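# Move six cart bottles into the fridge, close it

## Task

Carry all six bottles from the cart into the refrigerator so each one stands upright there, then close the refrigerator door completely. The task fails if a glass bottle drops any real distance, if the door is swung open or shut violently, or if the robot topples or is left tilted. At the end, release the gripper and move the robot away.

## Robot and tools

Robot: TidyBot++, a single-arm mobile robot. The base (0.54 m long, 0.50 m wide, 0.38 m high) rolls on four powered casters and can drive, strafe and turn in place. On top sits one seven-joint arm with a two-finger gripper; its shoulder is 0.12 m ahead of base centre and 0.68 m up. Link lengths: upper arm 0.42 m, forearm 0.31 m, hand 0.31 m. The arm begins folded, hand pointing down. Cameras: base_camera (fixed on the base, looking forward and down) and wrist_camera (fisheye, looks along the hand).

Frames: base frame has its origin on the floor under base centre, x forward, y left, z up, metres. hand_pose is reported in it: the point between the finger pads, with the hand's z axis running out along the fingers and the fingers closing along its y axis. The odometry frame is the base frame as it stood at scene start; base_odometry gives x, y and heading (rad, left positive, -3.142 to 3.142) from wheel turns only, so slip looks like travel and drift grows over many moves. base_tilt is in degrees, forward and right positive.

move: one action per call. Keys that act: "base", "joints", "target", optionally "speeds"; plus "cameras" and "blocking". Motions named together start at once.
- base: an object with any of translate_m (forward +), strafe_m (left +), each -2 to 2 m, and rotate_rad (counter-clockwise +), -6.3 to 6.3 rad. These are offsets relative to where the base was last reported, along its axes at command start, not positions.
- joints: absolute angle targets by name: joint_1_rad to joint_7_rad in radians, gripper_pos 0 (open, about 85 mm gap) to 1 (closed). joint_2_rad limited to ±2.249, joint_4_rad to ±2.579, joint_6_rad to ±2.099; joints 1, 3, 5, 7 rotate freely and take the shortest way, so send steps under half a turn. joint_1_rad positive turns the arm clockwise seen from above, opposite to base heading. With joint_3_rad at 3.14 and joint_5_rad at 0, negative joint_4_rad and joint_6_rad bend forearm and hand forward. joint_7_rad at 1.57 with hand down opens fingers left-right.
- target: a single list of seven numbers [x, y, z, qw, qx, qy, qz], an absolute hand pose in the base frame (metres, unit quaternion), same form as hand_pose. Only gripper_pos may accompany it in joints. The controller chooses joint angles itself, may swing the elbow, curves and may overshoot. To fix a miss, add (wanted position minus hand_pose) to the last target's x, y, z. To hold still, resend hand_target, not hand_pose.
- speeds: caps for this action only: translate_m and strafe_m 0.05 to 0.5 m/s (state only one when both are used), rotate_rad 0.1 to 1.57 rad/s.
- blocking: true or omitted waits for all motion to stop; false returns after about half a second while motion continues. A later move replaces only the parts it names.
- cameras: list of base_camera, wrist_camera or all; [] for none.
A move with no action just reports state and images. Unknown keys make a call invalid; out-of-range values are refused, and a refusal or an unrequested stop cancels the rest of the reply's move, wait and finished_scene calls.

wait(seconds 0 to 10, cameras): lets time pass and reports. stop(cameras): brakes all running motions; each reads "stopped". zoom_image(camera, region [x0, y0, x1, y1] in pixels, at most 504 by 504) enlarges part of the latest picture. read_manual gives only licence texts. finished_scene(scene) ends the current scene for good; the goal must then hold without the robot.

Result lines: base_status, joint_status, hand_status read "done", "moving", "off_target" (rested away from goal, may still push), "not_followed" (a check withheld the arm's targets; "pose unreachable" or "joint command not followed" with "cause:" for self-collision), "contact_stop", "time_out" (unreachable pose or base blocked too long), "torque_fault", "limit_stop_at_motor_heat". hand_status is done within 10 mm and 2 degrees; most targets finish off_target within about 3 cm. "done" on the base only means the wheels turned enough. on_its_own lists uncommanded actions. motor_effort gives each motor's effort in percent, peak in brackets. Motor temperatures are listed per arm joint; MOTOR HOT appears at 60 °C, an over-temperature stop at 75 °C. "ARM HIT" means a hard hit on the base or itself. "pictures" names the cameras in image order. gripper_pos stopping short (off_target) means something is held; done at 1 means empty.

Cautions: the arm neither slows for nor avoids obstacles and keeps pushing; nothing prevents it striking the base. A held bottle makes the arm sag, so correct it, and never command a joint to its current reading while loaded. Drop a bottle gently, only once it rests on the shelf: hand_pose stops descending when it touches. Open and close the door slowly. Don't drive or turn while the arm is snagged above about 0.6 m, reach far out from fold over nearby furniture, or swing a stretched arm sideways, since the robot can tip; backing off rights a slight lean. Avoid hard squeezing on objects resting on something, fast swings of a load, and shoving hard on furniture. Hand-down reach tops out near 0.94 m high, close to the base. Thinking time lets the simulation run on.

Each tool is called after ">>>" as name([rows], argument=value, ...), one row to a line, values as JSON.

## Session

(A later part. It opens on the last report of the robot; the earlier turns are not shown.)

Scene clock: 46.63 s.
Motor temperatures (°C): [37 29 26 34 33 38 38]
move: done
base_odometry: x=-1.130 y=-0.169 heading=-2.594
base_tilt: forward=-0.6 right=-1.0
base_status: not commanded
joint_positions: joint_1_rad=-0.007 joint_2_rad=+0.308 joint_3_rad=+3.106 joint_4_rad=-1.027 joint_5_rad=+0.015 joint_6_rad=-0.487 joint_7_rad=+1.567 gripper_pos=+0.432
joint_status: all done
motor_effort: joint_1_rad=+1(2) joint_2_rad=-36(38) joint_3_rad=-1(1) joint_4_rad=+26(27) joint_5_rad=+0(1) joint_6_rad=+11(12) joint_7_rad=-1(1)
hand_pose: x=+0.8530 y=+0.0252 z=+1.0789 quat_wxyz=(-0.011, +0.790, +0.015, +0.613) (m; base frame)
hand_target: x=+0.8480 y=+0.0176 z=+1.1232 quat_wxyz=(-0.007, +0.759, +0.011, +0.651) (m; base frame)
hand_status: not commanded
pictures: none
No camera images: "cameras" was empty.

>>> move(joints={"joint_2_rad": 0.303, "joint_6_rad": -0.415}, cameras=["wrist_camera"])

Scene clock: 47.27 s.
Motor temperatures (°C): [37 29 26 34 33 38 38]
move: done
base_odometry: x=-1.130 y=-0.169 heading=-2.594
base_tilt: forward=-0.6 right=-0.9
base_status: not commanded
joint_positions: joint_1_rad=-0.007 joint_2_rad=+0.312 joint_3_rad=+3.106 joint_4_rad=-1.027 joint_5_rad=+0.015 joint_6_rad=-0.474 joint_7_rad=+1.567 gripper_pos=+0.432
joint_status: all done
motor_effort: joint_1_rad=-1(1) joint_2_rad=-37(38) joint_3_rad=-1(1) joint_4_rad=+26(27) joint_5_rad=+0(1) joint_6_rad=+11(12) joint_7_rad=-1(1)
hand_pose: x=+0.8553 y=+0.0252 z=+1.0802 quat_wxyz=(-0.011, +0.787, +0.015, +0.617) (m; base frame)
hand_target: x=+0.8553 y=+0.0177 z=+1.1168 quat_wxyz=(-0.007, +0.759, +0.010, +0.651) (m; base frame)
hand_status: not commanded
pictures: wrist_camera
camera_calibration:
wrist_camera: T_world_to_cam=[[0.0223429, -0.999046, 0.0375092, -0.0372915], [-0.203097, -0.0412719, -0.978288, 1.29578], [0.978904, 0.0142398, -0.203826, -0.482999], [0, 0, 0, 1]] pos_world=[0.736812, 0.0231012, 1.1706]

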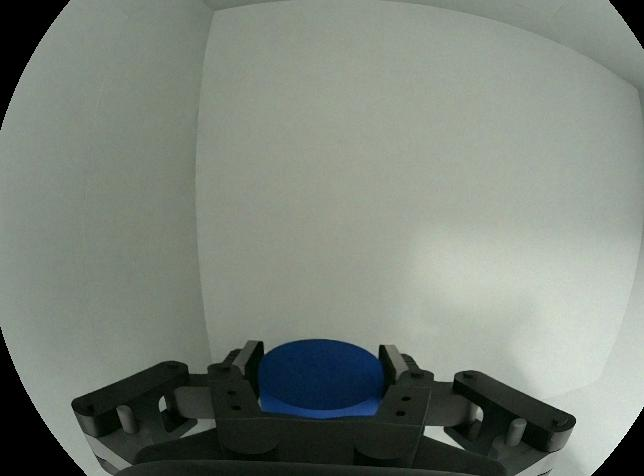

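>>> move(joints={"joint_2_rad": 0.313, "joint_4_rad": -1.017, "joint_6_rad": -0.4}, cameras=[])

Scene clock: 47.83 s.
Motor temperatures (°C): [37 29 26 34 33 38 38]
move: done
base_odometry: x=-1.130 y=-0.169 heading=-2.594
base_tilt: forward=-0.6 right=-0.9
base_status: not commanded
joint_positions: joint_1_rad=-0.007 joint_2_rad=+0.317 joint_3_rad=+3.106 joint_4_rad=-1.034 joint_5_rad=+0.015 joint_6_rad=-0.458 joint_7_rad=+1.567 gripper_pos=+0.432
joint_status: all done
motor_effort: joint_1_rad=+0(1) joint_2_rad=-36(38) joint_3_rad=+0(1) joint_4_rad=+26(27) joint_5_rad=+0(1) joint_6_rad=+11(11) joint_7_rad=-1(1)
hand_pose: x=+0.8584 y=+0.0254 z=+1.0771 quat_wxyz=(-0.011, +0.786, +0.015, +0.618) (m; base frame)
hand_target: x=+0.8606 y=+0.0178 z=+1.1079 quat_wxyz=(-0.008, +0.761, +0.010, +0.649) (m; base frame)
hand_status: not commanded
pictures: none
No camera images: "cameras" was empty.

>>> move(joints={"joint_2_rad": 0.329, "joint_4_rad": -1.027, "joint_6_rad": -0.38}, cameras=[])

>>> move(joints={"joint_2_rad": 0.341, "joint_4_rad": -1.032, "joint_6_rad": -0.365}, cameras=["wrist_camera"])

Scene clock: 48.53 s.
Motor temperatures (°C): [37 29 26 34 33 38 38]
move: done
base_odometry: x=-1.130 y=-0.169 heading=-2.594
base_tilt: forward=-0.5 right=-1.0
base_status: not commanded
joint_positions: joint_1_rad=-0.007 joint_2_rad=+0.323 joint_3_rad=+3.106 joint_4_rad=-1.038 joint_5_rad=+0.015 joint_6_rad=-0.434 joint_7_rad=+1.567 gripper_pos=+0.432
joint_status: all done
motor_effort: joint_1_rad=+1(1) joint_2_rad=-36(37) joint_3_rad=+0(1) joint_4_rad=+25(26) joint_5_rad=+0(0) joint_6_rad=+10(11) joint_7_rad=-1(1)
hand_pose: x=+0.8628 y=+0.0255 z=+1.0772 quat_wxyz=(-0.012, +0.782, +0.015, +0.623) (m; base frame)
hand_target: x=+0.8686 y=+0.0179 z=+1.0960 quat_wxyz=(-0.008, +0.763, +0.010, +0.646) (m; base frame)
hand_status: not commanded
pictures: none
No camera images: "cameras" was empty.

Scene clock: 49.07 s.
Motor temperatures (°C): [37 29 26 34 33 38 38]
move: done
base_odometry: x=-1.130 y=-0.169 heading=-2.594
base_tilt: forward=-0.6 right=-1.0
base_status: not commanded
joint_positions: joint_1_rad=-0.007 joint_2_rad=+0.330 joint_3_rad=+3.106 joint_4_rad=-1.038 joint_5_rad=+0.015 joint_6_rad=-0.417 joint_7_rad=+1.567 gripper_pos=+0.432
joint_status: all done
motor_effort: joint_1_rad=-1(1) joint_2_rad=-35(36) joint_3_rad=-1(1) joint_4_rad=+25(25) joint_5_rad=+0(1) joint_6_rad=+10(11) joint_7_rad=-1(1)
hand_pose: x=+0.8663 y=+0.0256 z=+1.0772 quat_wxyz=(-0.012, +0.779, +0.014, +0.627) (m; base frame)
hand_target: x=+0.8743 y=+0.0180 z=+1.0885 quat_wxyz=(-0.008, +0.764, +0.010, +0.646) (m; base frame)
hand_status: not commanded
pictures: wrist_camera
camera_calibration:
wrist_camera: T_world_to_cam=[[0.0216448, -0.999097, 0.0365673, -0.0354704], [-0.176261, -0.0398164, -0.983538, 1.27749], [0.984106, 0.0148431, -0.176963, -0.52784], [0, 0, 0, 1]] pos_world=[0.745389, 0.0232615, 1.16435]

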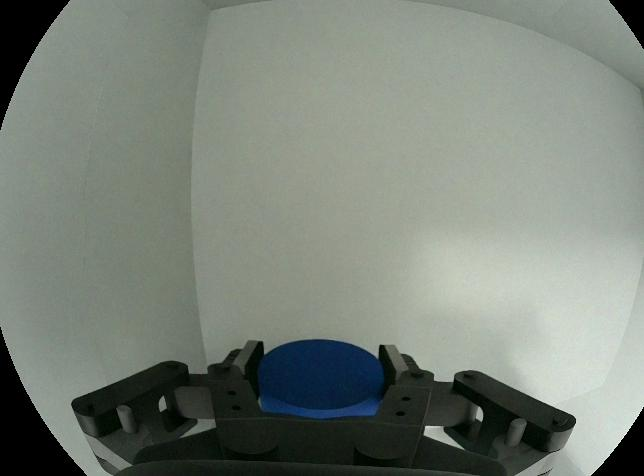

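>>> move(joints={"joint_6_rad": -0.395}, cameras=[])

>>> move(joints={"gripper_pos": 0.22}, cameras=["wrist_camera"])

Scene clock: 49.57 s.
Motor temperatures (°C): [37 29 26 34 33 38 38]
move: done
base_odometry: x=-1.130 y=-0.169 heading=-2.594
base_tilt: forward=-0.6 right=-1.0
base_status: not commanded
joint_positions: joint_1_rad=-0.007 joint_2_rad=+0.330 joint_3_rad=+3.106 joint_4_rad=-1.038 joint_5_rad=+0.015 joint_6_rad=-0.419 joint_7_rad=+1.567 gripper_pos=+0.432
joint_status: all done
motor_effort: joint_1_rad=+0(1) joint_2_rad=-33(35) joint_3_rad=+0(1) joint_4_rad=+23(24) joint_5_rad=+0(0) joint_6_rad=+8(11) joint_7_rad=-1(1)
hand_pose: x=+0.8663 y=+0.0256 z=+1.0768 quat_wxyz=(-0.012, +0.779, +0.014, +0.627) (m; base frame)
hand_target: x=+0.8726 y=+0.0179 z=+1.0794 quat_wxyz=(-0.008, +0.773, +0.011, +0.634) (m; base frame)
hand_status: not commanded
pictures: none
No camera images: "cameras" was empty.

Scene clock: 50.33 s.
Motor temperatures (°C): [37 29 26 34 33 38 38]
move: done
base_odometry: x=-1.130 y=-0.169 heading=-2.594
base_tilt: forward=-0.6 right=-1.0
base_status: not commanded
joint_positions: joint_1_rad=-0.007 joint_2_rad=+0.330 joint_3_rad=+3.106 joint_4_rad=-1.038 joint_5_rad=+0.015 joint_6_rad=-0.419 joint_7_rad=+1.567 gripper_pos=+0.220
joint_status: all done
motor_effort: joint_1_rad=+0(1) joint_2_rad=-32(33) joint_3_rad=-1(1) joint_4_rad=+21(23) joint_5_rad=+0(1) joint_6_rad=+8(9) joint_7_rad=-1(1)
hand_pose: x=+0.8663 y=+0.0256 z=+1.0770 quat_wxyz=(-0.012, +0.779, +0.014, +0.627) (m; base frame)
hand_target: x=+0.8726 y=+0.0179 z=+1.0794 quat_wxyz=(-0.008, +0.773, +0.011, +0.634) (m; base frame)
hand_status: not commanded
pictures: wrist_camera
camera_calibration:
wrist_camera: T_world_to_cam=[[0.0216709, -0.999096, 0.0365776, -0.0355015], [-0.177167, -0.0398449, -0.983374, 1.27788], [0.983942, 0.0148302, -0.17787, -0.526732], [0, 0, 0, 1]] pos_world=[0.74544, 0.023259, 1.16424]

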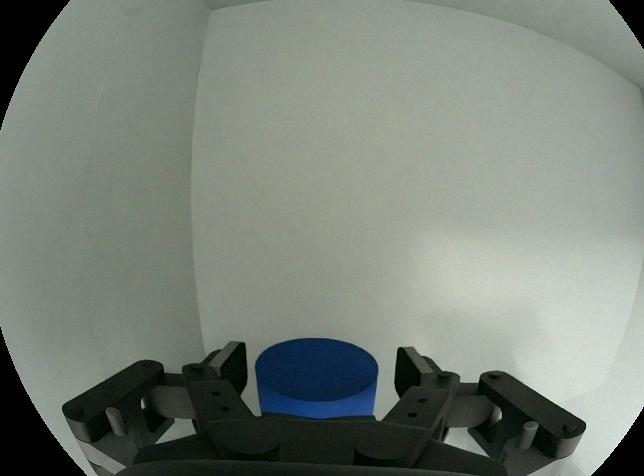

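>>> move(base={"translate_m": -1.1}, cameras=["wrist_camera"])

>>> move(base={"translate_m": 0.49, "strafe_m": -0.318, "rotate_rad": -1.543}, joints={"joint_2_rad": 0.192, "joint_4_rad": -1.664, "joint_6_rad": 0.06, "gripper_pos": 0}, cameras=["wrist_camera"])

Scene clock: 54.30 s.
Motor temperatures (°C): [37 29 26 34 33 38 38]
move: done
base_odometry: x=-0.190 y=+0.404 heading=-2.594
base_tilt: forward=-0.6 right=-0.9
base_status: done
joint_positions: joint_1_rad=-0.005 joint_2_rad=+0.325 joint_3_rad=+3.106 joint_4_rad=-1.038 joint_5_rad=+0.015 joint_6_rad=-0.419 joint_7_rad=+1.567 gripper_pos=+0.220
joint_status: not commanded
motor_effort: joint_1_rad=+0(2) joint_2_rad=-31(36) joint_3_rad=+0(2) joint_4_rad=+22(23) joint_5_rad=+0(1) joint_6_rad=+7(8) joint_7_rad=-1(1)
hand_pose: x=+0.8647 y=+0.0240 z=+1.0803 quat_wxyz=(-0.011, +0.777, +0.014, +0.629) (m; base frame)
hand_target: x=+0.8726 y=+0.0179 z=+1.0794 quat_wxyz=(-0.008, +0.773, +0.011, +0.634) (m; base frame)
hand_status: not commanded
pictures: wrist_camera
camera_calibration:
wrist_camera: T_world_to_cam=[[0.0193909, -0.999141, 0.0366345, -0.035266], [-0.172857, -0.0394398, -0.984157, 1.27788], [0.984756, 0.0127512, -0.173473, -0.529913], [0, 0, 0, 1]] pos_world=[0.743409, 0.0219208, 1.167]

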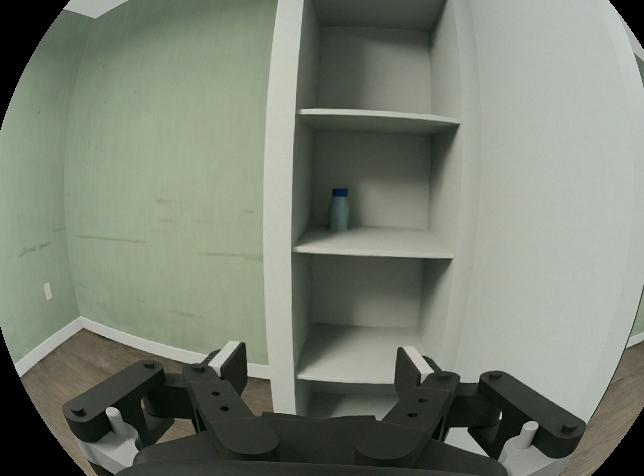

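Scene clock: 57.23 s.
Motor temperatures (°C): [37 29 26 34 33 38 38]
move: done
base_odometry: x=-0.774 y=+0.421 heading=+2.145
base_tilt: forward=-0.6 right=-1.0
base_status: done
joint_positions: joint_1_rad=-0.002 joint_2_rad=+0.194 joint_3_rad=+3.109 joint_4_rad=-1.654 joint_5_rad=+0.015 joint_6_rad=+0.022 joint_7_rad=+1.567 gripper_pos=+0.000
joint_status: all done
motor_effort: joint_1_rad=+0(7) joint_2_rad=-28(33) joint_3_rad=+0(4) joint_4_rad=+21(23) joint_5_rad=+0(1) joint_6_rad=+8(9) joint_7_rad=-1(1)
hand_pose: x=+0.8029 y=+0.0233 z=+0.9303 quat_wxyz=(-0.010, +0.791, +0.016, +0.611) (m; base frame)
hand_target: x=+0.8037 y=+0.0212 z=+0.9370 quat_wxyz=(-0.008, +0.782, +0.015, +0.623) (m; base frame)
hand_status: not commanded
pictures: wrist_camera
camera_calibration:
wrist_camera: T_world_to_cam=[[0.0233479, -0.998836, 0.0422132, -0.0375794], [-0.215778, -0.0462643, -0.975346, 1.14597], [0.976163, 0.0136636, -0.216607, -0.448044], [0, 0, 0, 1]] pos_world=[0.685516, 0.0216036, 1.02225]

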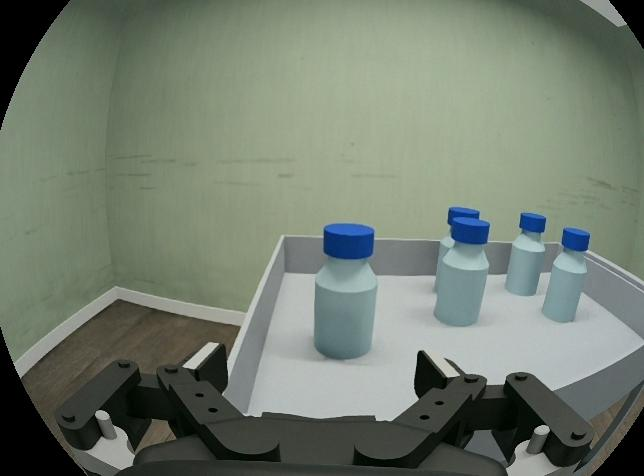

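>>> move(base={"translate_m": 0.235, "strafe_m": -0.0285}, cameras=["wrist_camera"])

Scene clock: 59.10 s.
Motor temperatures (°C): [37 29 26 34 33 38 38]
move: done
base_odometry: x=-0.879 y=+0.634 heading=+2.146
base_tilt: forward=-0.6 right=-1.0
base_status: done
joint_positions: joint_1_rad=-0.002 joint_2_rad=+0.188 joint_3_rad=+3.109 joint_4_rad=-1.657 joint_5_rad=+0.015 joint_6_rad=+0.025 joint_7_rad=+1.567 gripper_pos=+0.000
joint_status: not commanded
motor_effort: joint_1_rad=+0(1) joint_2_rad=-27(30) joint_3_rad=+0(1) joint_4_rad=+21(22) joint_5_rad=+0(1) joint_6_rad=+7(8) joint_7_rad=-1(1)
hand_pose: x=+0.8010 y=+0.0234 z=+0.9335 quat_wxyz=(-0.010, +0.789, +0.016, +0.614) (m; base frame)
hand_target: x=+0.8037 y=+0.0212 z=+0.9370 quat_wxyz=(-0.008, +0.782, +0.015, +0.623) (m; base frame)
hand_status: not commanded
pictures: wrist_camera
camera_calibration:
wrist_camera: T_world_to_cam=[[0.0231293, -0.998836, 0.0423269, -0.0375962], [-0.209577, -0.0462418, -0.976698, 1.14505], [0.977519, 0.0137196, -0.210402, -0.45242], [0, 0, 0, 1]] pos_world=[0.683094, 0.0216036, 1.02477]

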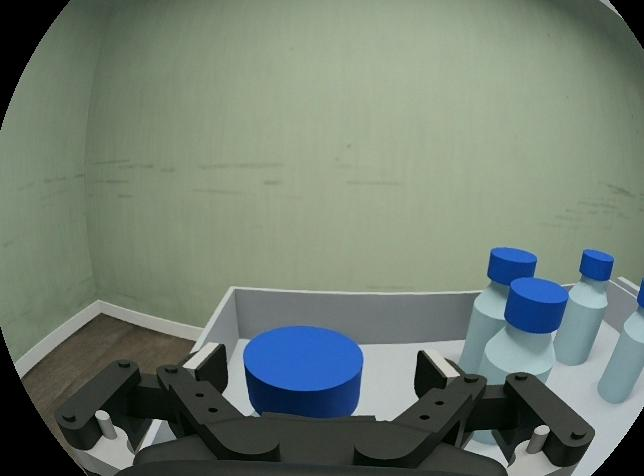

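>>> move(base={"translate_m": 0.01, "strafe_m": 0.008}, cameras=[])

>>> move(joints={"gripper_pos": 0.62}, cameras=["wrist_camera"])

Scene clock: 59.87 s.
Motor temperatures (°C): [37 29 26 34 33 38 38]
move: done
base_odometry: x=-0.891 y=+0.638 heading=+2.146
base_tilt: forward=-0.6 right=-1.0
base_status: done
joint_positions: joint_1_rad=-0.003 joint_2_rad=+0.186 joint_3_rad=+3.109 joint_4_rad=-1.658 joint_5_rad=+0.015 joint_6_rad=+0.026 joint_7_rad=+1.567 gripper_pos=+0.000
joint_status: not commanded
motor_effort: joint_1_rad=+1(3) joint_2_rad=-27(30) joint_3_rad=+0(3) joint_4_rad=+21(22) joint_5_rad=+0(0) joint_6_rad=+8(8) joint_7_rad=-1(1)
hand_pose: x=+0.8006 y=+0.0235 z=+0.9344 quat_wxyz=(-0.010, +0.789, +0.016, +0.614) (m; base frame)
hand_target: x=+0.8037 y=+0.0212 z=+0.9370 quat_wxyz=(-0.008, +0.782, +0.015, +0.623) (m; base frame)
hand_status: not commanded
pictures: none
No camera images: "cameras" was empty.

Scene clock: 60.77 s.
Motor temperatures (°C): [37 29 26 34 33 38 38]
move: off_target
base_odometry: x=-0.891 y=+0.638 heading=+2.146
base_tilt: forward=-0.6 right=-1.0
base_status: not commanded
joint_positions: joint_1_rad=-0.003 joint_2_rad=+0.186 joint_3_rad=+3.109 joint_4_rad=-1.658 joint_5_rad=+0.015 joint_6_rad=+0.026 joint_7_rad=+1.567 gripper_pos=+0.435
joint_status: gripper_pos off_target (ended at +0.435, target +0.620)
motor_effort: joint_1_rad=+1(1) joint_2_rad=-26(27) joint_3_rad=+0(1) joint_4_rad=+22(22) joint_5_rad=+0(1) joint_6_rad=+7(8) joint_7_rad=-1(1)
hand_pose: x=+0.8007 y=+0.0235 z=+0.9346 quat_wxyz=(-0.010, +0.789, +0.016, +0.615) (m; base frame)
hand_target: x=+0.8037 y=+0.0212 z=+0.9370 quat_wxyz=(-0.008, +0.782, +0.015, +0.623) (m; base frame)
hand_status: not commanded
pictures: wrist_camera
camera_calibration:
wrist_camera: T_world_to_cam=[[0.0232279, -0.998833, 0.0423461, -0.0376059], [-0.207524, -0.0462522, -0.977136, 1.14478], [0.977954, 0.013909, -0.208356, -0.454109], [0, 0, 0, 1]] pos_world=[0.682541, 0.0217029, 1.02558]

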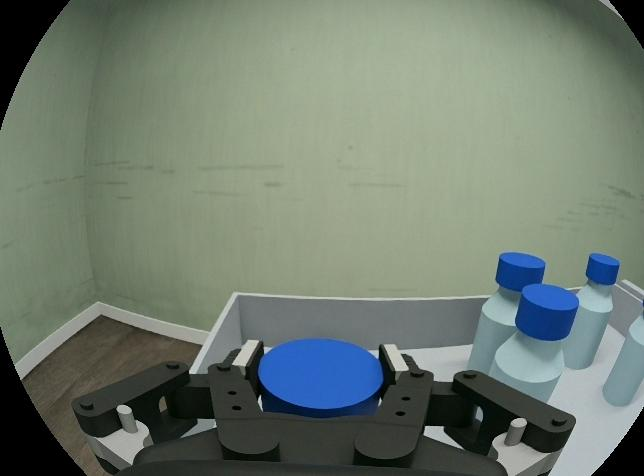

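>>> move(joints={"joint_2_rad": 0.13, "joint_4_rad": -1.31, "joint_6_rad": -0.34}, cameras=["wrist_camera"])

>>> move(base={"translate_m": -0.6}, joints={"joint_2_rad": -0.385, "joint_4_rad": -1.635, "joint_6_rad": -0.53}, cameras=["wrist_camera"])

>>> move(base={"translate_m": 0.082, "strafe_m": -0.114, "rotate_rad": 1.543})

Scene clock: 63.37 s.
Motor temperatures (°C): [37 29 26 34 33 38 38]
move: done
base_odometry: x=-0.891 y=+0.638 heading=+2.146
base_tilt: forward=-0.5 right=-1.0
base_status: not commanded
joint_positions: joint_1_rad=-0.003 joint_2_rad=+0.139 joint_3_rad=+3.109 joint_4_rad=-1.337 joint_5_rad=+0.015 joint_6_rad=-0.322 joint_7_rad=+1.567 gripper_pos=+0.435
joint_status: all done
motor_effort: joint_1_rad=+0(1) joint_2_rad=-29(34) joint_3_rad=+0(1) joint_4_rad=+25(27) joint_5_rad=+0(1) joint_6_rad=+10(11) joint_7_rad=-1(1)
hand_pose: x=+0.7927 y=+0.0216 z=+1.0587 quat_wxyz=(-0.007, +0.782, +0.015, +0.623) (m; base frame)
hand_target: x=+0.7891 y=+0.0191 z=+1.0755 quat_wxyz=(-0.006, +0.777, +0.013, +0.629) (m; base frame)
hand_status: not commanded
pictures: wrist_camera
camera_calibration:
wrist_camera: T_world_to_cam=[[0.0173462, -0.998879, 0.0440331, -0.0416662], [-0.187682, -0.0465098, -0.981128, 1.25282], [0.982077, 0.00875466, -0.188278, -0.444812], [0, 0, 0, 1]] pos_world=[0.672694, 0.0205432, 1.14727]

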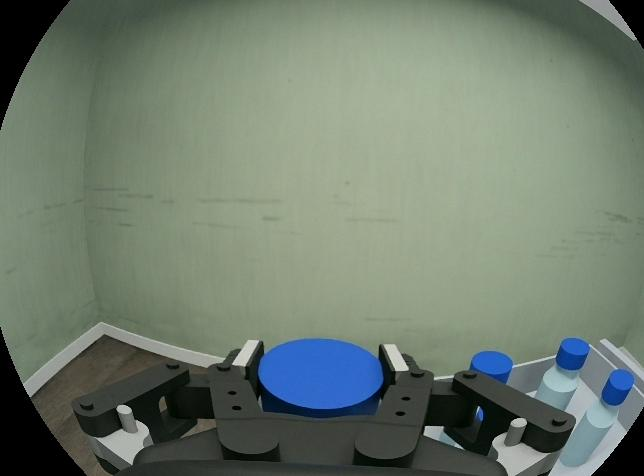

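Scene clock: 65.97 s.
Motor temperatures (°C): [37 29 26 34 33 38 38]
move: done
base_odometry: x=-0.565 y=+0.134 heading=+2.145
base_tilt: forward=-0.6 right=-0.9
base_status: done
joint_positions: joint_1_rad=-0.002 joint_2_rad=-0.384 joint_3_rad=+3.109 joint_4_rad=-1.644 joint_5_rad=+0.015 joint_6_rad=-0.515 joint_7_rad=+1.567 gripper_pos=+0.435
joint_status: all done
motor_effort: joint_1_rad=+0(3) joint_2_rad=-9(36) joint_3_rad=+1(3) joint_4_rad=+24(26) joint_5_rad=+0(1) joint_6_rad=+10(11) joint_7_rad=-1(1)
hand_pose: x=+0.5650 y=+0.0184 z=+1.1043 quat_wxyz=(+0.001, +0.776, +0.018, +0.631) (m; base frame)
hand_target: x=+0.5633 y=+0.0166 z=+1.1061 quat_wxyz=(+0.001, +0.777, +0.016, +0.629) (m; base frame)
hand_status: not commanded
pictures: wrist_camera
camera_calibration:
wrist_camera: T_world_to_cam=[[0.0106907, -0.998164, 0.0596219, -0.0563591], [-0.166924, -0.0605701, -0.984107, 1.24648], [0.985912, 0.000568453, -0.167265, -0.237857], [0, 0, 0, 1]] pos_world=[0.443177, 0.0193792, 1.19025]

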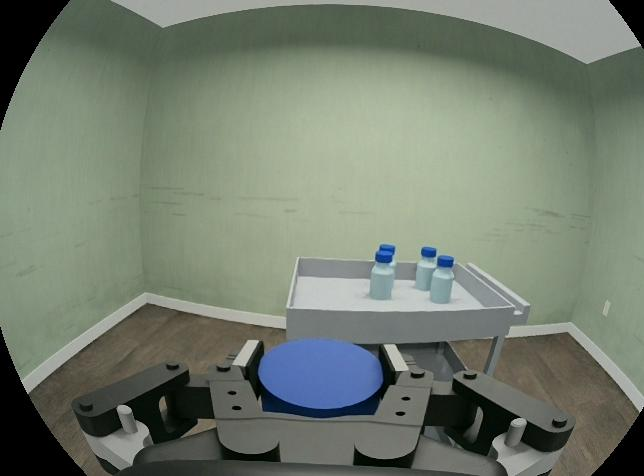

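Scene clock: 68.37 s.
Motor temperatures (°C): [37 29 26 34 33 38 38]
move: done
base_odometry: x=-0.513 y=+0.265 heading=-2.597
base_tilt: forward=-0.6 right=-0.9
base_status: done
joint_positions: joint_1_rad=-0.005 joint_2_rad=-0.376 joint_3_rad=+3.111 joint_4_rad=-1.646 joint_5_rad=+0.015 joint_6_rad=-0.516 joint_7_rad=+1.567 gripper_pos=+0.435
joint_status: not commanded
motor_effort: joint_1_rad=+0(2) joint_2_rad=-9(12) joint_3_rad=+0(4) joint_4_rad=+24(25) joint_5_rad=+0(2) joint_6_rad=+10(11) joint_7_rad=-1(1)
hand_pose: x=+0.5683 y=+0.0187 z=+1.0998 quat_wxyz=(+0.000, +0.779, +0.018, +0.627) (m; base frame)
hand_target: x=+0.5633 y=+0.0166 z=+1.1061 quat_wxyz=(+0.001, +0.777, +0.016, +0.629) (m; base frame)
hand_status: not commanded
pictures: base_camera, wrist_camera
camera_calibration:
wrist_camera: T_world_to_cam=[[0.0124602, -0.998188, 0.0588649, -0.0560615], [-0.176348, -0.0601405, -0.982489, 1.24625], [0.984249, 0.00186132, -0.176778, -0.230475], [0, 0, 0, 1]] pos_world=[0.447317, 0.019419, 1.18698]

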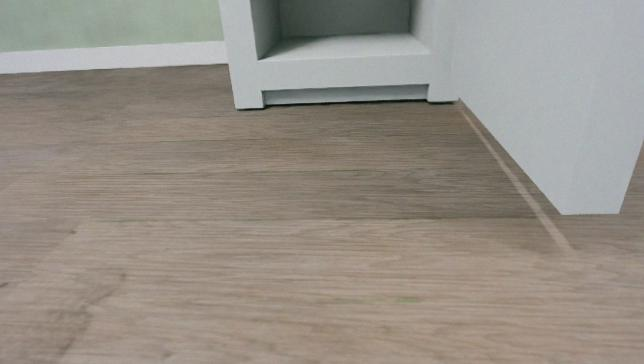

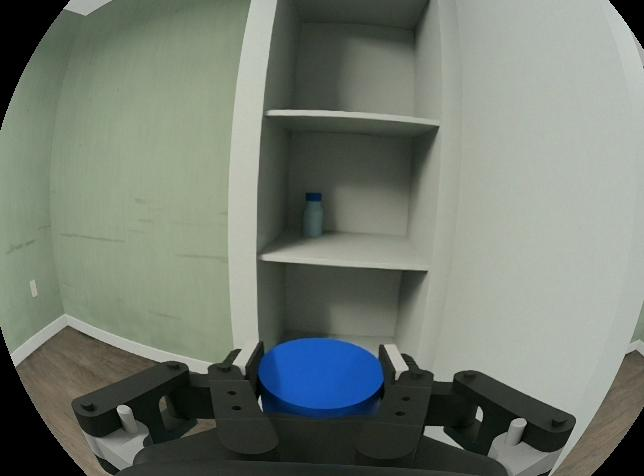

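>>> move(base={"translate_m": 0.745, "strafe_m": 0.03}, joints={"joint_1_rad": 0.103, "joint_2_rad": 0.313, "joint_4_rad": -0.852, "joint_6_rad": -0.61})

Scene clock: 71.53 s.
Motor temperatures (°C): [37 29 26 34 33 38 38]
move: done
base_odometry: x=-1.135 y=-0.147 heading=-2.596
base_tilt: forward=-0.6 right=-1.0
base_status: done
joint_positions: joint_1_rad=+0.091 joint_2_rad=+0.330 joint_3_rad=+3.111 joint_4_rad=-0.884 joint_5_rad=+0.015 joint_6_rad=-0.595 joint_7_rad=+1.567 gripper_pos=+0.435
joint_status: all done
motor_effort: joint_1_rad=+1(2) joint_2_rad=-35(42) joint_3_rad=-1(2) joint_4_rad=+24(26) joint_5_rad=+0(1) joint_6_rad=+10(12) joint_7_rad=-1(1)
hand_pose: x=+0.8500 y=-0.0512 z=+1.1167 quat_wxyz=(+0.021, +0.786, -0.027, +0.618) (m; base frame)
hand_target: x=+0.8394 y=-0.0597 z=+1.1433 quat_wxyz=(+0.026, +0.775, -0.031, +0.631) (m; base frame)
hand_status: not commanded
pictures: base_camera, wrist_camera
camera_calibration:
wrist_camera: T_world_to_cam=[[-0.0830118, -0.995825, 0.0379752, -0.0257282], [-0.202398, -0.0204652, -0.97909, 1.32864], [0.975779, -0.0889621, -0.199854, -0.476336], [0, 0, 0, 1]] pos_world=[0.731576, -0.0408057, 1.20664]

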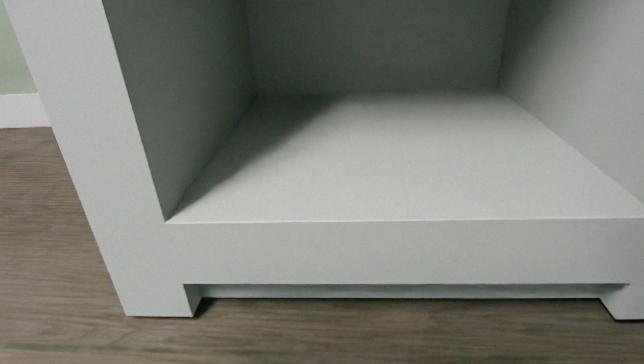

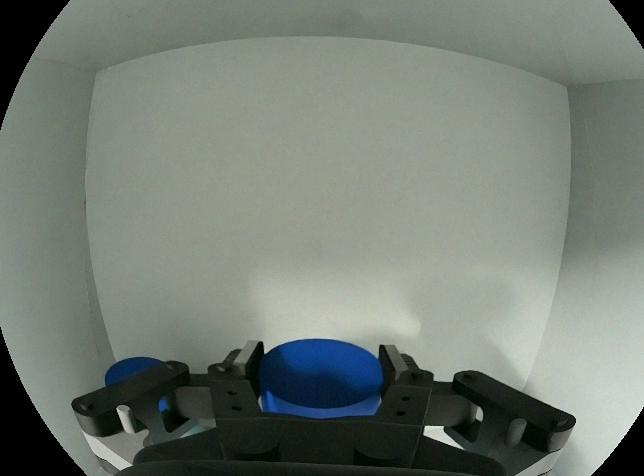

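>>> move(joints={"joint_2_rad": 0.320, "joint_4_rad": -0.99, "joint_6_rad": -0.44}, cameras=[])

Scene clock: 72.63 s.
Motor temperatures (°C): [37 29 26 34 33 38 38]
move: done
base_odometry: x=-1.135 y=-0.147 heading=-2.596
base_tilt: forward=-0.5 right=-0.9
base_status: not commanded
joint_positions: joint_1_rad=+0.092 joint_2_rad=+0.330 joint_3_rad=+3.111 joint_4_rad=-0.999 joint_5_rad=+0.015 joint_6_rad=-0.493 joint_7_rad=+1.567 gripper_pos=+0.435
joint_status: all done
motor_effort: joint_1_rad=+0(1) joint_2_rad=-36(37) joint_3_rad=-1(1) joint_4_rad=+25(26) joint_5_rad=+0(1) joint_6_rad=+10(12) joint_7_rad=-1(1)
hand_pose: x=+0.8598 y=-0.0514 z=+1.0783 quat_wxyz=(+0.021, +0.789, -0.026, +0.613) (m; base frame)
hand_target: x=+0.8586 y=-0.0603 z=+1.1070 quat_wxyz=(+0.026, +0.767, -0.030, +0.641) (m; base frame)
hand_status: not commanded
pictures: none
No camera images: "cameras" was empty.

>>> move(joints={"joint_2_rad": 0.330, "joint_4_rad": -1.0, "joint_6_rad": -0.42}, cameras=[])

>>> move(joints={"joint_2_rad": 0.34, "joint_4_rad": -1.01, "joint_6_rad": -0.405}, cameras=[])

Scene clock: 73.27 s.
Motor temperatures (°C): [37 29 26 34 33 38 38]
move: done
base_odometry: x=-1.135 y=-0.147 heading=-2.596
base_tilt: forward=-0.6 right=-1.0
base_status: not commanded
joint_positions: joint_1_rad=+0.092 joint_2_rad=+0.330 joint_3_rad=+3.111 joint_4_rad=-1.009 joint_5_rad=+0.015 joint_6_rad=-0.471 joint_7_rad=+1.567 gripper_pos=+0.435
joint_status: all done
motor_effort: joint_1_rad=+0(1) joint_2_rad=-36(37) joint_3_rad=-1(1) joint_4_rad=+25(25) joint_5_rad=+0(0) joint_6_rad=+10(11) joint_7_rad=-1(1)
hand_pose: x=+0.8617 y=-0.0515 z=+1.0785 quat_wxyz=(+0.021, +0.786, -0.026, +0.617) (m; base frame)
hand_target: x=+0.8641 y=-0.0607 z=+1.0996 quat_wxyz=(+0.026, +0.767, -0.030, +0.641) (m; base frame)
hand_status: not commanded
pictures: none
No camera images: "cameras" was empty.

Scene clock: 73.80 s.
Motor temperatures (°C): [37 29 26 34 33 38 38]
move: done
base_odometry: x=-1.135 y=-0.147 heading=-2.596
base_tilt: forward=-0.5 right=-1.0
base_status: not commanded
joint_positions: joint_1_rad=+0.092 joint_2_rad=+0.332 joint_3_rad=+3.111 joint_4_rad=-1.016 joint_5_rad=+0.015 joint_6_rad=-0.453 joint_7_rad=+1.567 gripper_pos=+0.435
joint_status: all done
motor_effort: joint_1_rad=+0(1) joint_2_rad=-35(37) joint_3_rad=-1(1) joint_4_rad=+24(25) joint_5_rad=+0(0) joint_6_rad=+9(10) joint_7_rad=-1(1)
hand_pose: x=+0.8637 y=-0.0516 z=+1.0786 quat_wxyz=(+0.021, +0.783, -0.026, +0.621) (m; base frame)
hand_target: x=+0.8692 y=-0.0612 z=+1.0905 quat_wxyz=(+0.026, +0.769, -0.030, +0.639) (m; base frame)
hand_status: not commanded
pictures: none
No camera images: "cameras" was empty.

>>> move(joints={"joint_2_rad": 0.343, "joint_4_rad": -1.015, "joint_6_rad": -0.43}, cameras=[])

>>> move(joints={"gripper_pos": 0.22}, cameras=["wrist_camera"])

Scene clock: 74.33 s.
Motor temperatures (°C): [37 29 26 34 33 38 38]
move: done
base_odometry: x=-1.135 y=-0.147 heading=-2.596
base_tilt: forward=-0.5 right=-1.0
base_status: not commanded
joint_positions: joint_1_rad=+0.092 joint_2_rad=+0.332 joint_3_rad=+3.111 joint_4_rad=-1.016 joint_5_rad=+0.015 joint_6_rad=-0.453 joint_7_rad=+1.567 gripper_pos=+0.435
joint_status: all done
motor_effort: joint_1_rad=+0(1) joint_2_rad=-33(35) joint_3_rad=-1(1) joint_4_rad=+21(24) joint_5_rad=+0(0) joint_6_rad=+8(9) joint_7_rad=-1(1)
hand_pose: x=+0.8638 y=-0.0516 z=+1.0781 quat_wxyz=(+0.021, +0.783, -0.026, +0.621) (m; base frame)
hand_target: x=+0.8689 y=-0.0612 z=+1.0776 quat_wxyz=(+0.025, +0.779, -0.030, +0.626) (m; base frame)
hand_status: not commanded
pictures: none
No camera images: "cameras" was empty.

Scene clock: 75.10 s.
Motor temperatures (°C): [37 29 26 34 33 38 38]
move: done
base_odometry: x=-1.135 y=-0.147 heading=-2.596
base_tilt: forward=-0.6 right=-1.0
base_status: not commanded
joint_positions: joint_1_rad=+0.092 joint_2_rad=+0.332 joint_3_rad=+3.111 joint_4_rad=-1.016 joint_5_rad=+0.015 joint_6_rad=-0.453 joint_7_rad=+1.567 gripper_pos=+0.220
joint_status: all done
motor_effort: joint_1_rad=+1(1) joint_2_rad=-33(33) joint_3_rad=-1(1) joint_4_rad=+21(22) joint_5_rad=+0(1) joint_6_rad=+8(8) joint_7_rad=-1(1)
hand_pose: x=+0.8637 y=-0.0517 z=+1.0782 quat_wxyz=(+0.021, +0.783, -0.026, +0.621) (m; base frame)
hand_target: x=+0.8689 y=-0.0612 z=+1.0776 quat_wxyz=(+0.025, +0.779, -0.030, +0.626) (m; base frame)
hand_status: not commanded
pictures: wrist_camera
camera_calibration:
wrist_camera: T_world_to_cam=[[-0.0821228, -0.995884, 0.0383483, -0.0248039], [-0.194616, -0.0217128, -0.980639, 1.28865], [0.977436, -0.0879961, -0.192032, -0.507248], [0, 0, 0, 1]] pos_world=[0.744556, -0.0413575, 1.16724]

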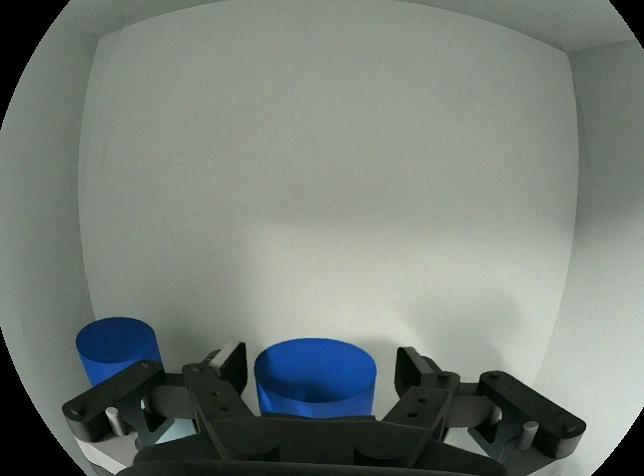

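>>> move(cameras=["wrist_camera"])

Scene clock: 75.73 s.
Motor temperatures (°C): [37 29 26 34 33 38 38]
base_odometry: x=-1.135 y=-0.147 heading=-2.596
base_tilt: forward=-0.6 right=-1.0
base_status: not commanded
joint_positions: joint_1_rad=+0.092 joint_2_rad=+0.332 joint_3_rad=+3.111 joint_4_rad=-1.016 joint_5_rad=+0.015 joint_6_rad=-0.453 joint_7_rad=+1.567 gripper_pos=+0.220
joint_status: all done
motor_effort: joint_1_rad=+0(1) joint_2_rad=-33(33) joint_3_rad=-1(1) joint_4_rad=+22(22) joint_5_rad=+0(1) joint_6_rad=+8(8) joint_7_rad=-1(1)
hand_pose: x=+0.8637 y=-0.0517 z=+1.0782 quat_wxyz=(+0.021, +0.783, -0.026, +0.621) (m; base frame)
hand_target: x=+0.8689 y=-0.0612 z=+1.0776 quat_wxyz=(+0.025, +0.779, -0.030, +0.626) (m; base frame)
hand_status: not commanded
pictures: wrist_camera
camera_calibration:
wrist_camera: T_world_to_cam=[[-0.0821228, -0.995884, 0.0383483, -0.0248039], [-0.194616, -0.0217128, -0.980639, 1.28865], [0.977436, -0.0879961, -0.192032, -0.507248], [0, 0, 0, 1]] pos_world=[0.744556, -0.0413575, 1.16724]

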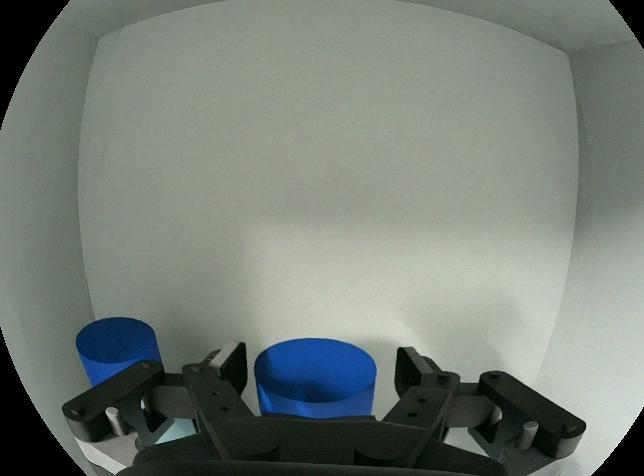

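>>> move(base={"translate_m": -1.1, "strafe_m": 0.1}, cameras=["wrist_camera"])

Scene clock: 79.20 s.
Motor temperatures (°C): [37 29 26 34 33 38 38]
move: done
base_odometry: x=-0.143 y=+0.338 heading=-2.596
base_tilt: forward=-0.6 right=-0.9
base_status: done
joint_positions: joint_1_rad=+0.097 joint_2_rad=+0.328 joint_3_rad=+3.111 joint_4_rad=-1.016 joint_5_rad=+0.015 joint_6_rad=-0.453 joint_7_rad=+1.567 gripper_pos=+0.220
joint_status: not commanded
motor_effort: joint_1_rad=+0(4) joint_2_rad=-31(36) joint_3_rad=+0(2) joint_4_rad=+21(23) joint_5_rad=+1(1) joint_6_rad=+7(8) joint_7_rad=-1(1)
hand_pose: x=+0.8617 y=-0.0557 z=+1.0816 quat_wxyz=(+0.023, +0.782, -0.028, +0.623) (m; base frame)
hand_target: x=+0.8689 y=-0.0612 z=+1.0776 quat_wxyz=(+0.025, +0.779, -0.030, +0.626) (m; base frame)
hand_status: not commanded
pictures: wrist_camera
camera_calibration:
wrist_camera: T_world_to_cam=[[-0.0878248, -0.995396, 0.0383913, -0.0241547], [-0.190343, -0.0210609, -0.981492, 1.28872], [0.977781, -0.0935068, -0.187617, -0.510299], [0, 0, 0, 1]] pos_world=[0.742138, -0.0446184, 1.17005]

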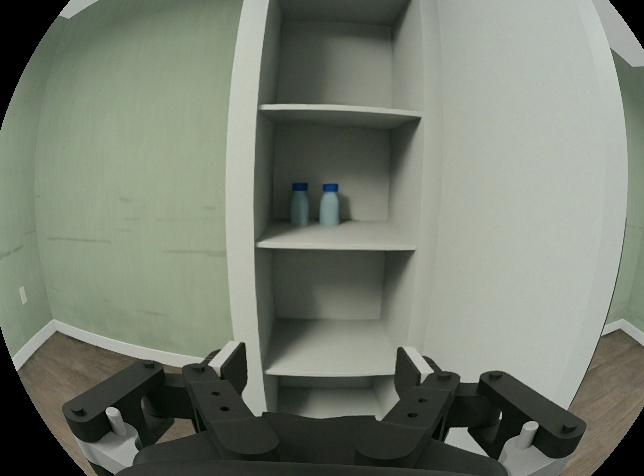

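>>> move(base={"translate_m": 0.322, "strafe_m": -0.474, "rotate_rad": -1.541}, joints={"joint_1_rad": -0.002, "joint_2_rad": 0.192, "joint_4_rad": -1.664, "joint_6_rad": 0.06, "gripper_pos": 0}, cameras=["wrist_camera"])

Scene clock: 82.67 s.
Motor temperatures (°C): [37 29 26 34 33 38 38]
move: done
base_odometry: x=-0.664 y=+0.577 heading=+2.145
base_tilt: forward=-0.6 right=-1.0
base_status: done
joint_positions: joint_1_rad=+0.004 joint_2_rad=+0.193 joint_3_rad=+3.111 joint_4_rad=-1.654 joint_5_rad=+0.015 joint_6_rad=+0.022 joint_7_rad=+1.567 gripper_pos=+0.000
joint_status: all done
motor_effort: joint_1_rad=+1(7) joint_2_rad=-27(32) joint_3_rad=+0(4) joint_4_rad=+21(23) joint_5_rad=+0(1) joint_6_rad=+8(8) joint_7_rad=-1(1)
hand_pose: x=+0.8027 y=+0.0174 z=+0.9309 quat_wxyz=(-0.007, +0.791, +0.013, +0.612) (m; base frame)
hand_target: x=+0.8037 y=+0.0212 z=+0.9370 quat_wxyz=(-0.009, +0.782, +0.015, +0.623) (m; base frame)
hand_status: not commanded
pictures: wrist_camera
camera_calibration:
wrist_camera: T_world_to_cam=[[0.0144563, -0.998986, 0.042641, -0.036816], [-0.215322, -0.0447551, -0.975517, 1.14603], [0.976436, 0.0049208, -0.215751, -0.448549], [0, 0, 0, 1]] pos_world=[0.685276, 0.0167192, 1.02276]

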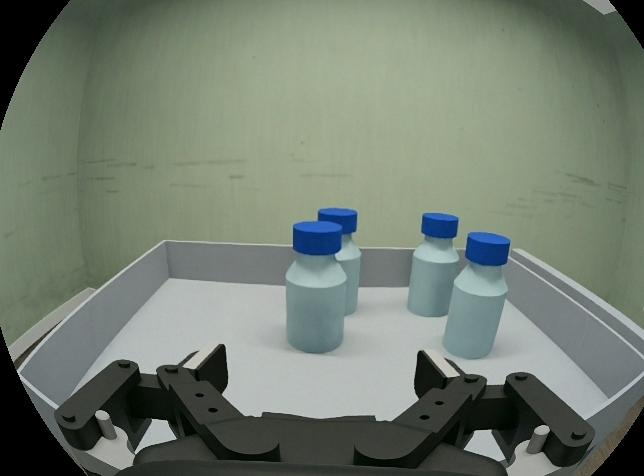

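>>> move(base={"translate_m": 0.24, "strafe_m": 0.015}, cameras=["wrist_camera"])

>>> zoom_image(camera="wrist_camera", region=[160, 236, 482, 474])

Scene clock: 84.47 s.
Motor temperatures (°C): [37 29 26 34 33 38 38]
move: done
base_odometry: x=-0.807 y=+0.770 heading=+2.146
base_tilt: forward=-0.6 right=-1.0
base_status: done
joint_positions: joint_1_rad=+0.004 joint_2_rad=+0.188 joint_3_rad=+3.111 joint_4_rad=-1.658 joint_5_rad=+0.015 joint_6_rad=+0.026 joint_7_rad=+1.567 gripper_pos=+0.000
joint_status: not commanded
motor_effort: joint_1_rad=+1(2) joint_2_rad=-27(30) joint_3_rad=+0(2) joint_4_rad=+21(22) joint_5_rad=+0(1) joint_6_rad=+8(8) joint_7_rad=-1(1)
hand_pose: x=+0.8012 y=+0.0177 z=+0.9331 quat_wxyz=(-0.007, +0.789, +0.013, +0.614) (m; base frame)
hand_target: x=+0.8037 y=+0.0212 z=+0.9370 quat_wxyz=(-0.009, +0.782, +0.015, +0.623) (m; base frame)
hand_status: not commanded
pictures: wrist_camera
camera_calibration:
wrist_camera: T_world_to_cam=[[0.0146809, -0.99898, 0.0427116, -0.03685], [-0.210404, -0.0448462, -0.976585, 1.14489], [0.977504, 0.00535049, -0.210847, -0.452038], [0, 0, 0, 1]] pos_world=[0.6833, 0.0169504, 1.02435]

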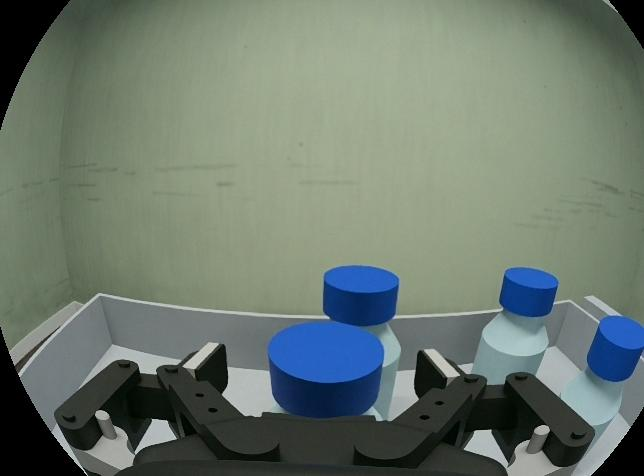

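Scaled by 1.565.

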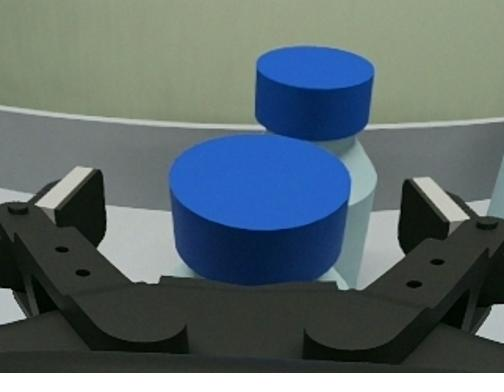

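>>> move(base={"translate_m": 0.019, "strafe_m": -0.003}, cameras=["wrist_camera"])

>>> move(joints={"gripper_pos": 0.62}, cameras=["wrist_camera"])

Scene clock: 85.23 s.
Motor temperatures (°C): [37 29 26 34 33 38 38]
move: done
base_odometry: x=-0.815 y=+0.788 heading=+2.146
base_tilt: forward=-0.6 right=-1.0
base_status: done
joint_positions: joint_1_rad=+0.004 joint_2_rad=+0.187 joint_3_rad=+3.111 joint_4_rad=-1.660 joint_5_rad=+0.015 joint_6_rad=+0.027 joint_7_rad=+1.567 gripper_pos=+0.000
joint_status: not commanded
motor_effort: joint_1_rad=+1(1) joint_2_rad=-27(30) joint_3_rad=+0(1) joint_4_rad=+21(22) joint_5_rad=+0(1) joint_6_rad=+7(8) joint_7_rad=-1(1)
hand_pose: x=+0.8007 y=+0.0180 z=+0.9335 quat_wxyz=(-0.007, +0.789, +0.013, +0.614) (m; base frame)
hand_target: x=+0.8037 y=+0.0212 z=+0.9370 quat_wxyz=(-0.009, +0.782, +0.015, +0.623) (m; base frame)
hand_status: not commanded
pictures: wrist_camera
camera_calibration:
wrist_camera: T_world_to_cam=[[0.0151216, -0.998972, 0.042734, -0.0369086], [-0.209309, -0.0449546, -0.976816, 1.14456], [0.977733, 0.00582637, -0.209774, -0.452679], [0, 0, 0, 1]] pos_world=[0.682724, 0.0172199, 1.02464]

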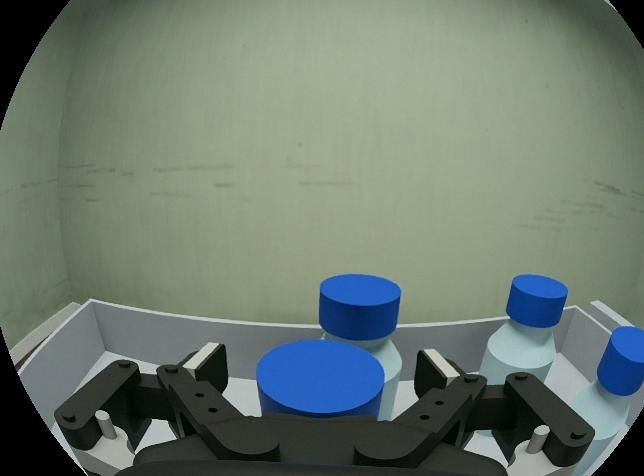

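Scene clock: 86.13 s.
Motor temperatures (°C): [37 29 26 34 33 38 38]
move: off_target
base_odometry: x=-0.815 y=+0.788 heading=+2.146
base_tilt: forward=-0.6 right=-1.0
base_status: not commanded
joint_positions: joint_1_rad=+0.004 joint_2_rad=+0.186 joint_3_rad=+3.111 joint_4_rad=-1.660 joint_5_rad=+0.015 joint_6_rad=+0.028 joint_7_rad=+1.567 gripper_pos=+0.432
joint_status: gripper_pos off_target (ended at +0.432, target +0.620)
motor_effort: joint_1_rad=+0(1) joint_2_rad=-26(27) joint_3_rad=+0(0) joint_4_rad=+21(22) joint_5_rad=+0(1) joint_6_rad=+8(8) joint_7_rad=-1(1)
hand_pose: x=+0.8007 y=+0.0180 z=+0.9337 quat_wxyz=(-0.007, +0.789, +0.013, +0.614) (m; base frame)
hand_target: x=+0.8037 y=+0.0212 z=+0.9370 quat_wxyz=(-0.009, +0.782, +0.015, +0.623) (m; base frame)
hand_status: not commanded
pictures: wrist_camera
camera_calibration:
wrist_camera: T_world_to_cam=[[0.0151046, -0.998972, 0.0427316, -0.0368974], [-0.208805, -0.0449456, -0.976924, 1.14442], [0.977841, 0.00583349, -0.209269, -0.45317], [0, 0, 0, 1]] pos_world=[0.682646, 0.0172208, 1.02475]

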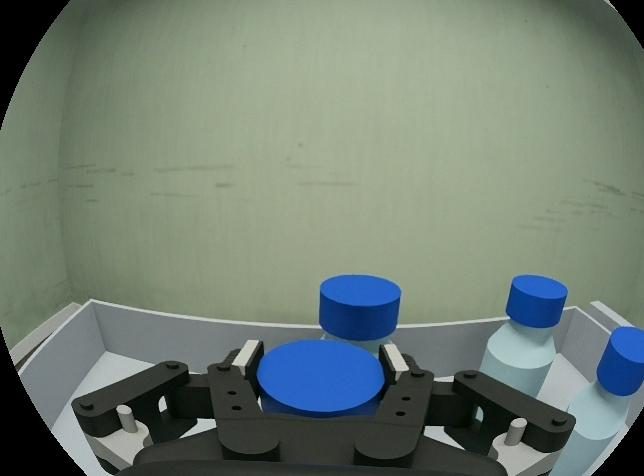

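>>> move(joints={"joint_2_rad": 0.13, "joint_4_rad": -1.31, "joint_6_rad": -0.34}, cameras=["wrist_camera"])

Scene clock: 88.00 s.
Motor temperatures (°C): [37 29 26 34 33 38 38]
move: done
base_odometry: x=-0.815 y=+0.788 heading=+2.146
base_tilt: forward=-0.6 right=-1.0
base_status: not commanded
joint_positions: joint_1_rad=+0.004 joint_2_rad=+0.142 joint_3_rad=+3.111 joint_4_rad=-1.340 joint_5_rad=+0.015 joint_6_rad=-0.325 joint_7_rad=+1.567 gripper_pos=+0.432
joint_status: all done
motor_effort: joint_1_rad=+0(1) joint_2_rad=-30(34) joint_3_rad=+0(1) joint_4_rad=+26(27) joint_5_rad=+0(1) joint_6_rad=+11(14) joint_7_rad=-1(1)
hand_pose: x=+0.7937 y=+0.0162 z=+1.0532 quat_wxyz=(-0.005, +0.786, +0.012, +0.619) (m; base frame)
hand_target: x=+0.7891 y=+0.0191 z=+1.0755 quat_wxyz=(-0.006, +0.777, +0.013, +0.629) (m; base frame)
hand_status: not commanded
pictures: wrist_camera
camera_calibration:
wrist_camera: T_world_to_cam=[[0.00958288, -0.998968, 0.0443902, -0.0410882], [-0.198198, -0.0454091, -0.97911, 1.25358], [0.980115, 0.000584623, -0.198429, -0.434472], [0, 0, 0, 1]] pos_world=[0.674685, 0.0161322, 1.14301]

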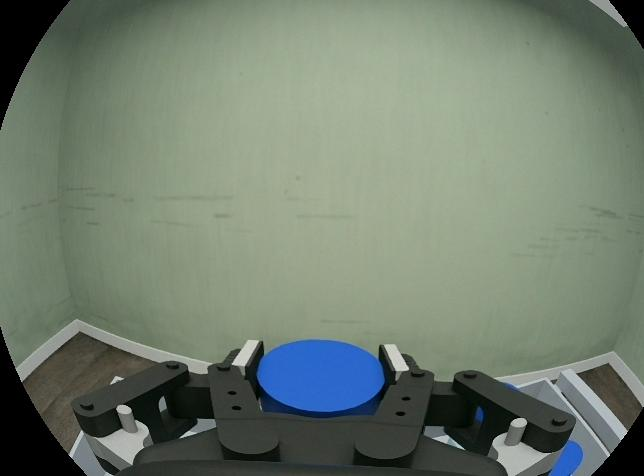

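>>> move(base={"translate_m": -0.6}, joints={"joint_2_rad": -0.385, "joint_4_rad": -1.635, "joint_6_rad": -0.53}, cameras=[])

>>> move(base={"rotate_rad": 1.543}, cameras=["wrist_camera"])

Scene clock: 90.80 s.
Motor temperatures (°C): [37 29 26 35 33 38 38]
move: done
base_odometry: x=-0.489 y=+0.284 heading=+2.147
base_tilt: forward=-0.6 right=-1.0
base_status: done
joint_positions: joint_1_rad=+0.001 joint_2_rad=-0.381 joint_3_rad=+3.111 joint_4_rad=-1.648 joint_5_rad=+0.015 joint_6_rad=-0.520 joint_7_rad=+1.567 gripper_pos=+0.432
joint_status: all done
motor_effort: joint_1_rad=+0(2) joint_2_rad=-10(36) joint_3_rad=+1(2) joint_4_rad=+25(28) joint_5_rad=+0(1) joint_6_rad=+11(12) joint_7_rad=+0(1)
hand_pose: x=+0.5661 y=+0.0160 z=+1.0994 quat_wxyz=(+0.002, +0.779, +0.016, +0.627) (m; base frame)
hand_target: x=+0.5633 y=+0.0166 z=+1.1061 quat_wxyz=(+0.001, +0.777, +0.016, +0.629) (m; base frame)
hand_status: not commanded
pictures: none
No camera images: "cameras" was empty.

Scene clock: 93.07 s.
Motor temperatures (°C): [37 29 26 35 33 38 38]
move: done
base_odometry: x=-0.489 y=+0.284 heading=-2.595
base_tilt: forward=-0.6 right=-1.0
base_status: done
joint_positions: joint_1_rad=-0.004 joint_2_rad=-0.374 joint_3_rad=+3.110 joint_4_rad=-1.649 joint_5_rad=+0.015 joint_6_rad=-0.520 joint_7_rad=+1.567 gripper_pos=+0.432
joint_status: not commanded
motor_effort: joint_1_rad=+1(2) joint_2_rad=-10(13) joint_3_rad=+1(4) joint_4_rad=+25(26) joint_5_rad=+0(2) joint_6_rad=+10(11) joint_7_rad=-1(1)
hand_pose: x=+0.5688 y=+0.0187 z=+1.0962 quat_wxyz=(+0.000, +0.781, +0.018, +0.624) (m; base frame)
hand_target: x=+0.5633 y=+0.0166 z=+1.1061 quat_wxyz=(+0.001, +0.777, +0.016, +0.629) (m; base frame)
hand_status: not commanded
pictures: wrist_camera
camera_calibration:
wrist_camera: T_world_to_cam=[[0.0127893, -0.998158, 0.059297, -0.0564457], [-0.184532, -0.0606393, -0.980954, 1.24573], [0.982743, 0.00160355, -0.184968, -0.221728], [0, 0, 0, 1]] pos_world=[0.448501, 0.0195539, 1.18434]

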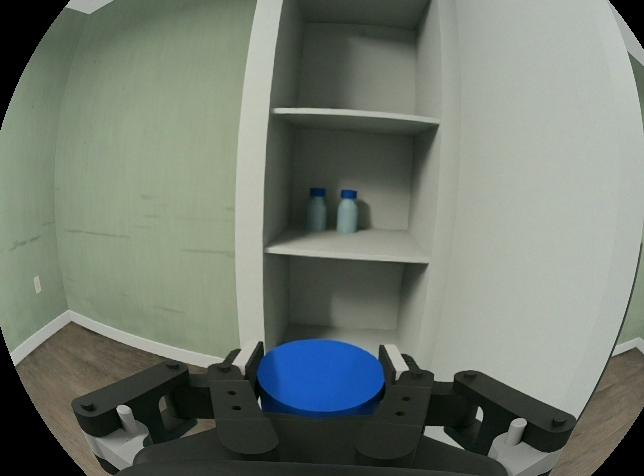

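>>> move(base={"translate_m": 0.785, "strafe_m": 0.005}, joints={"joint_1_rad": 0.235, "joint_2_rad": 0.313, "joint_4_rad": -0.852, "joint_6_rad": -0.61}, cameras=["all"])

Scene clock: 96.37 s.
Motor temperatures (°C): [37 29 26 35 33 38 38]
move: done
base_odometry: x=-1.157 y=-0.128 heading=-2.593
base_tilt: forward=-0.6 right=-0.9
base_status: done
joint_positions: joint_1_rad=+0.224 joint_2_rad=+0.333 joint_3_rad=+3.110 joint_4_rad=-0.888 joint_5_rad=+0.015 joint_6_rad=-0.598 joint_7_rad=+1.567 gripper_pos=+0.432
joint_status: all done
motor_effort: joint_1_rad=+0(2) joint_2_rad=-36(42) joint_3_rad=-1(2) joint_4_rad=+25(26) joint_5_rad=+0(1) joint_6_rad=+11(13) joint_7_rad=-1(1)
hand_pose: x=+0.8384 y=-0.1474 z=+1.1109 quat_wxyz=(+0.062, +0.785, -0.079, +0.611) (m; base frame)
hand_target: x=+0.8253 y=-0.1540 z=+1.1433 quat_wxyz=(+0.068, +0.771, -0.082, +0.628) (m; base frame)
hand_status: not commanded
pictures: base_camera, wrist_camera
camera_calibration:
wrist_camera: T_world_to_cam=[[-0.212956, -0.976331, 0.0377742, -0.0102465], [-0.2131, 0.00868143, -0.976992, 1.32961], [0.95354, -0.216106, -0.209905, -0.463611], [0, 0, 0, 1]] pos_world=[0.72323, -0.121736, 1.2021]

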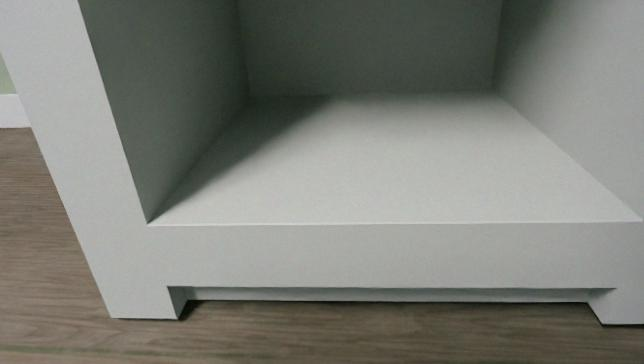

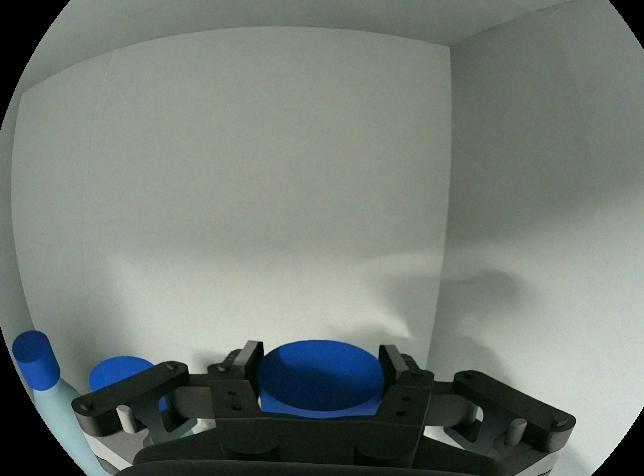

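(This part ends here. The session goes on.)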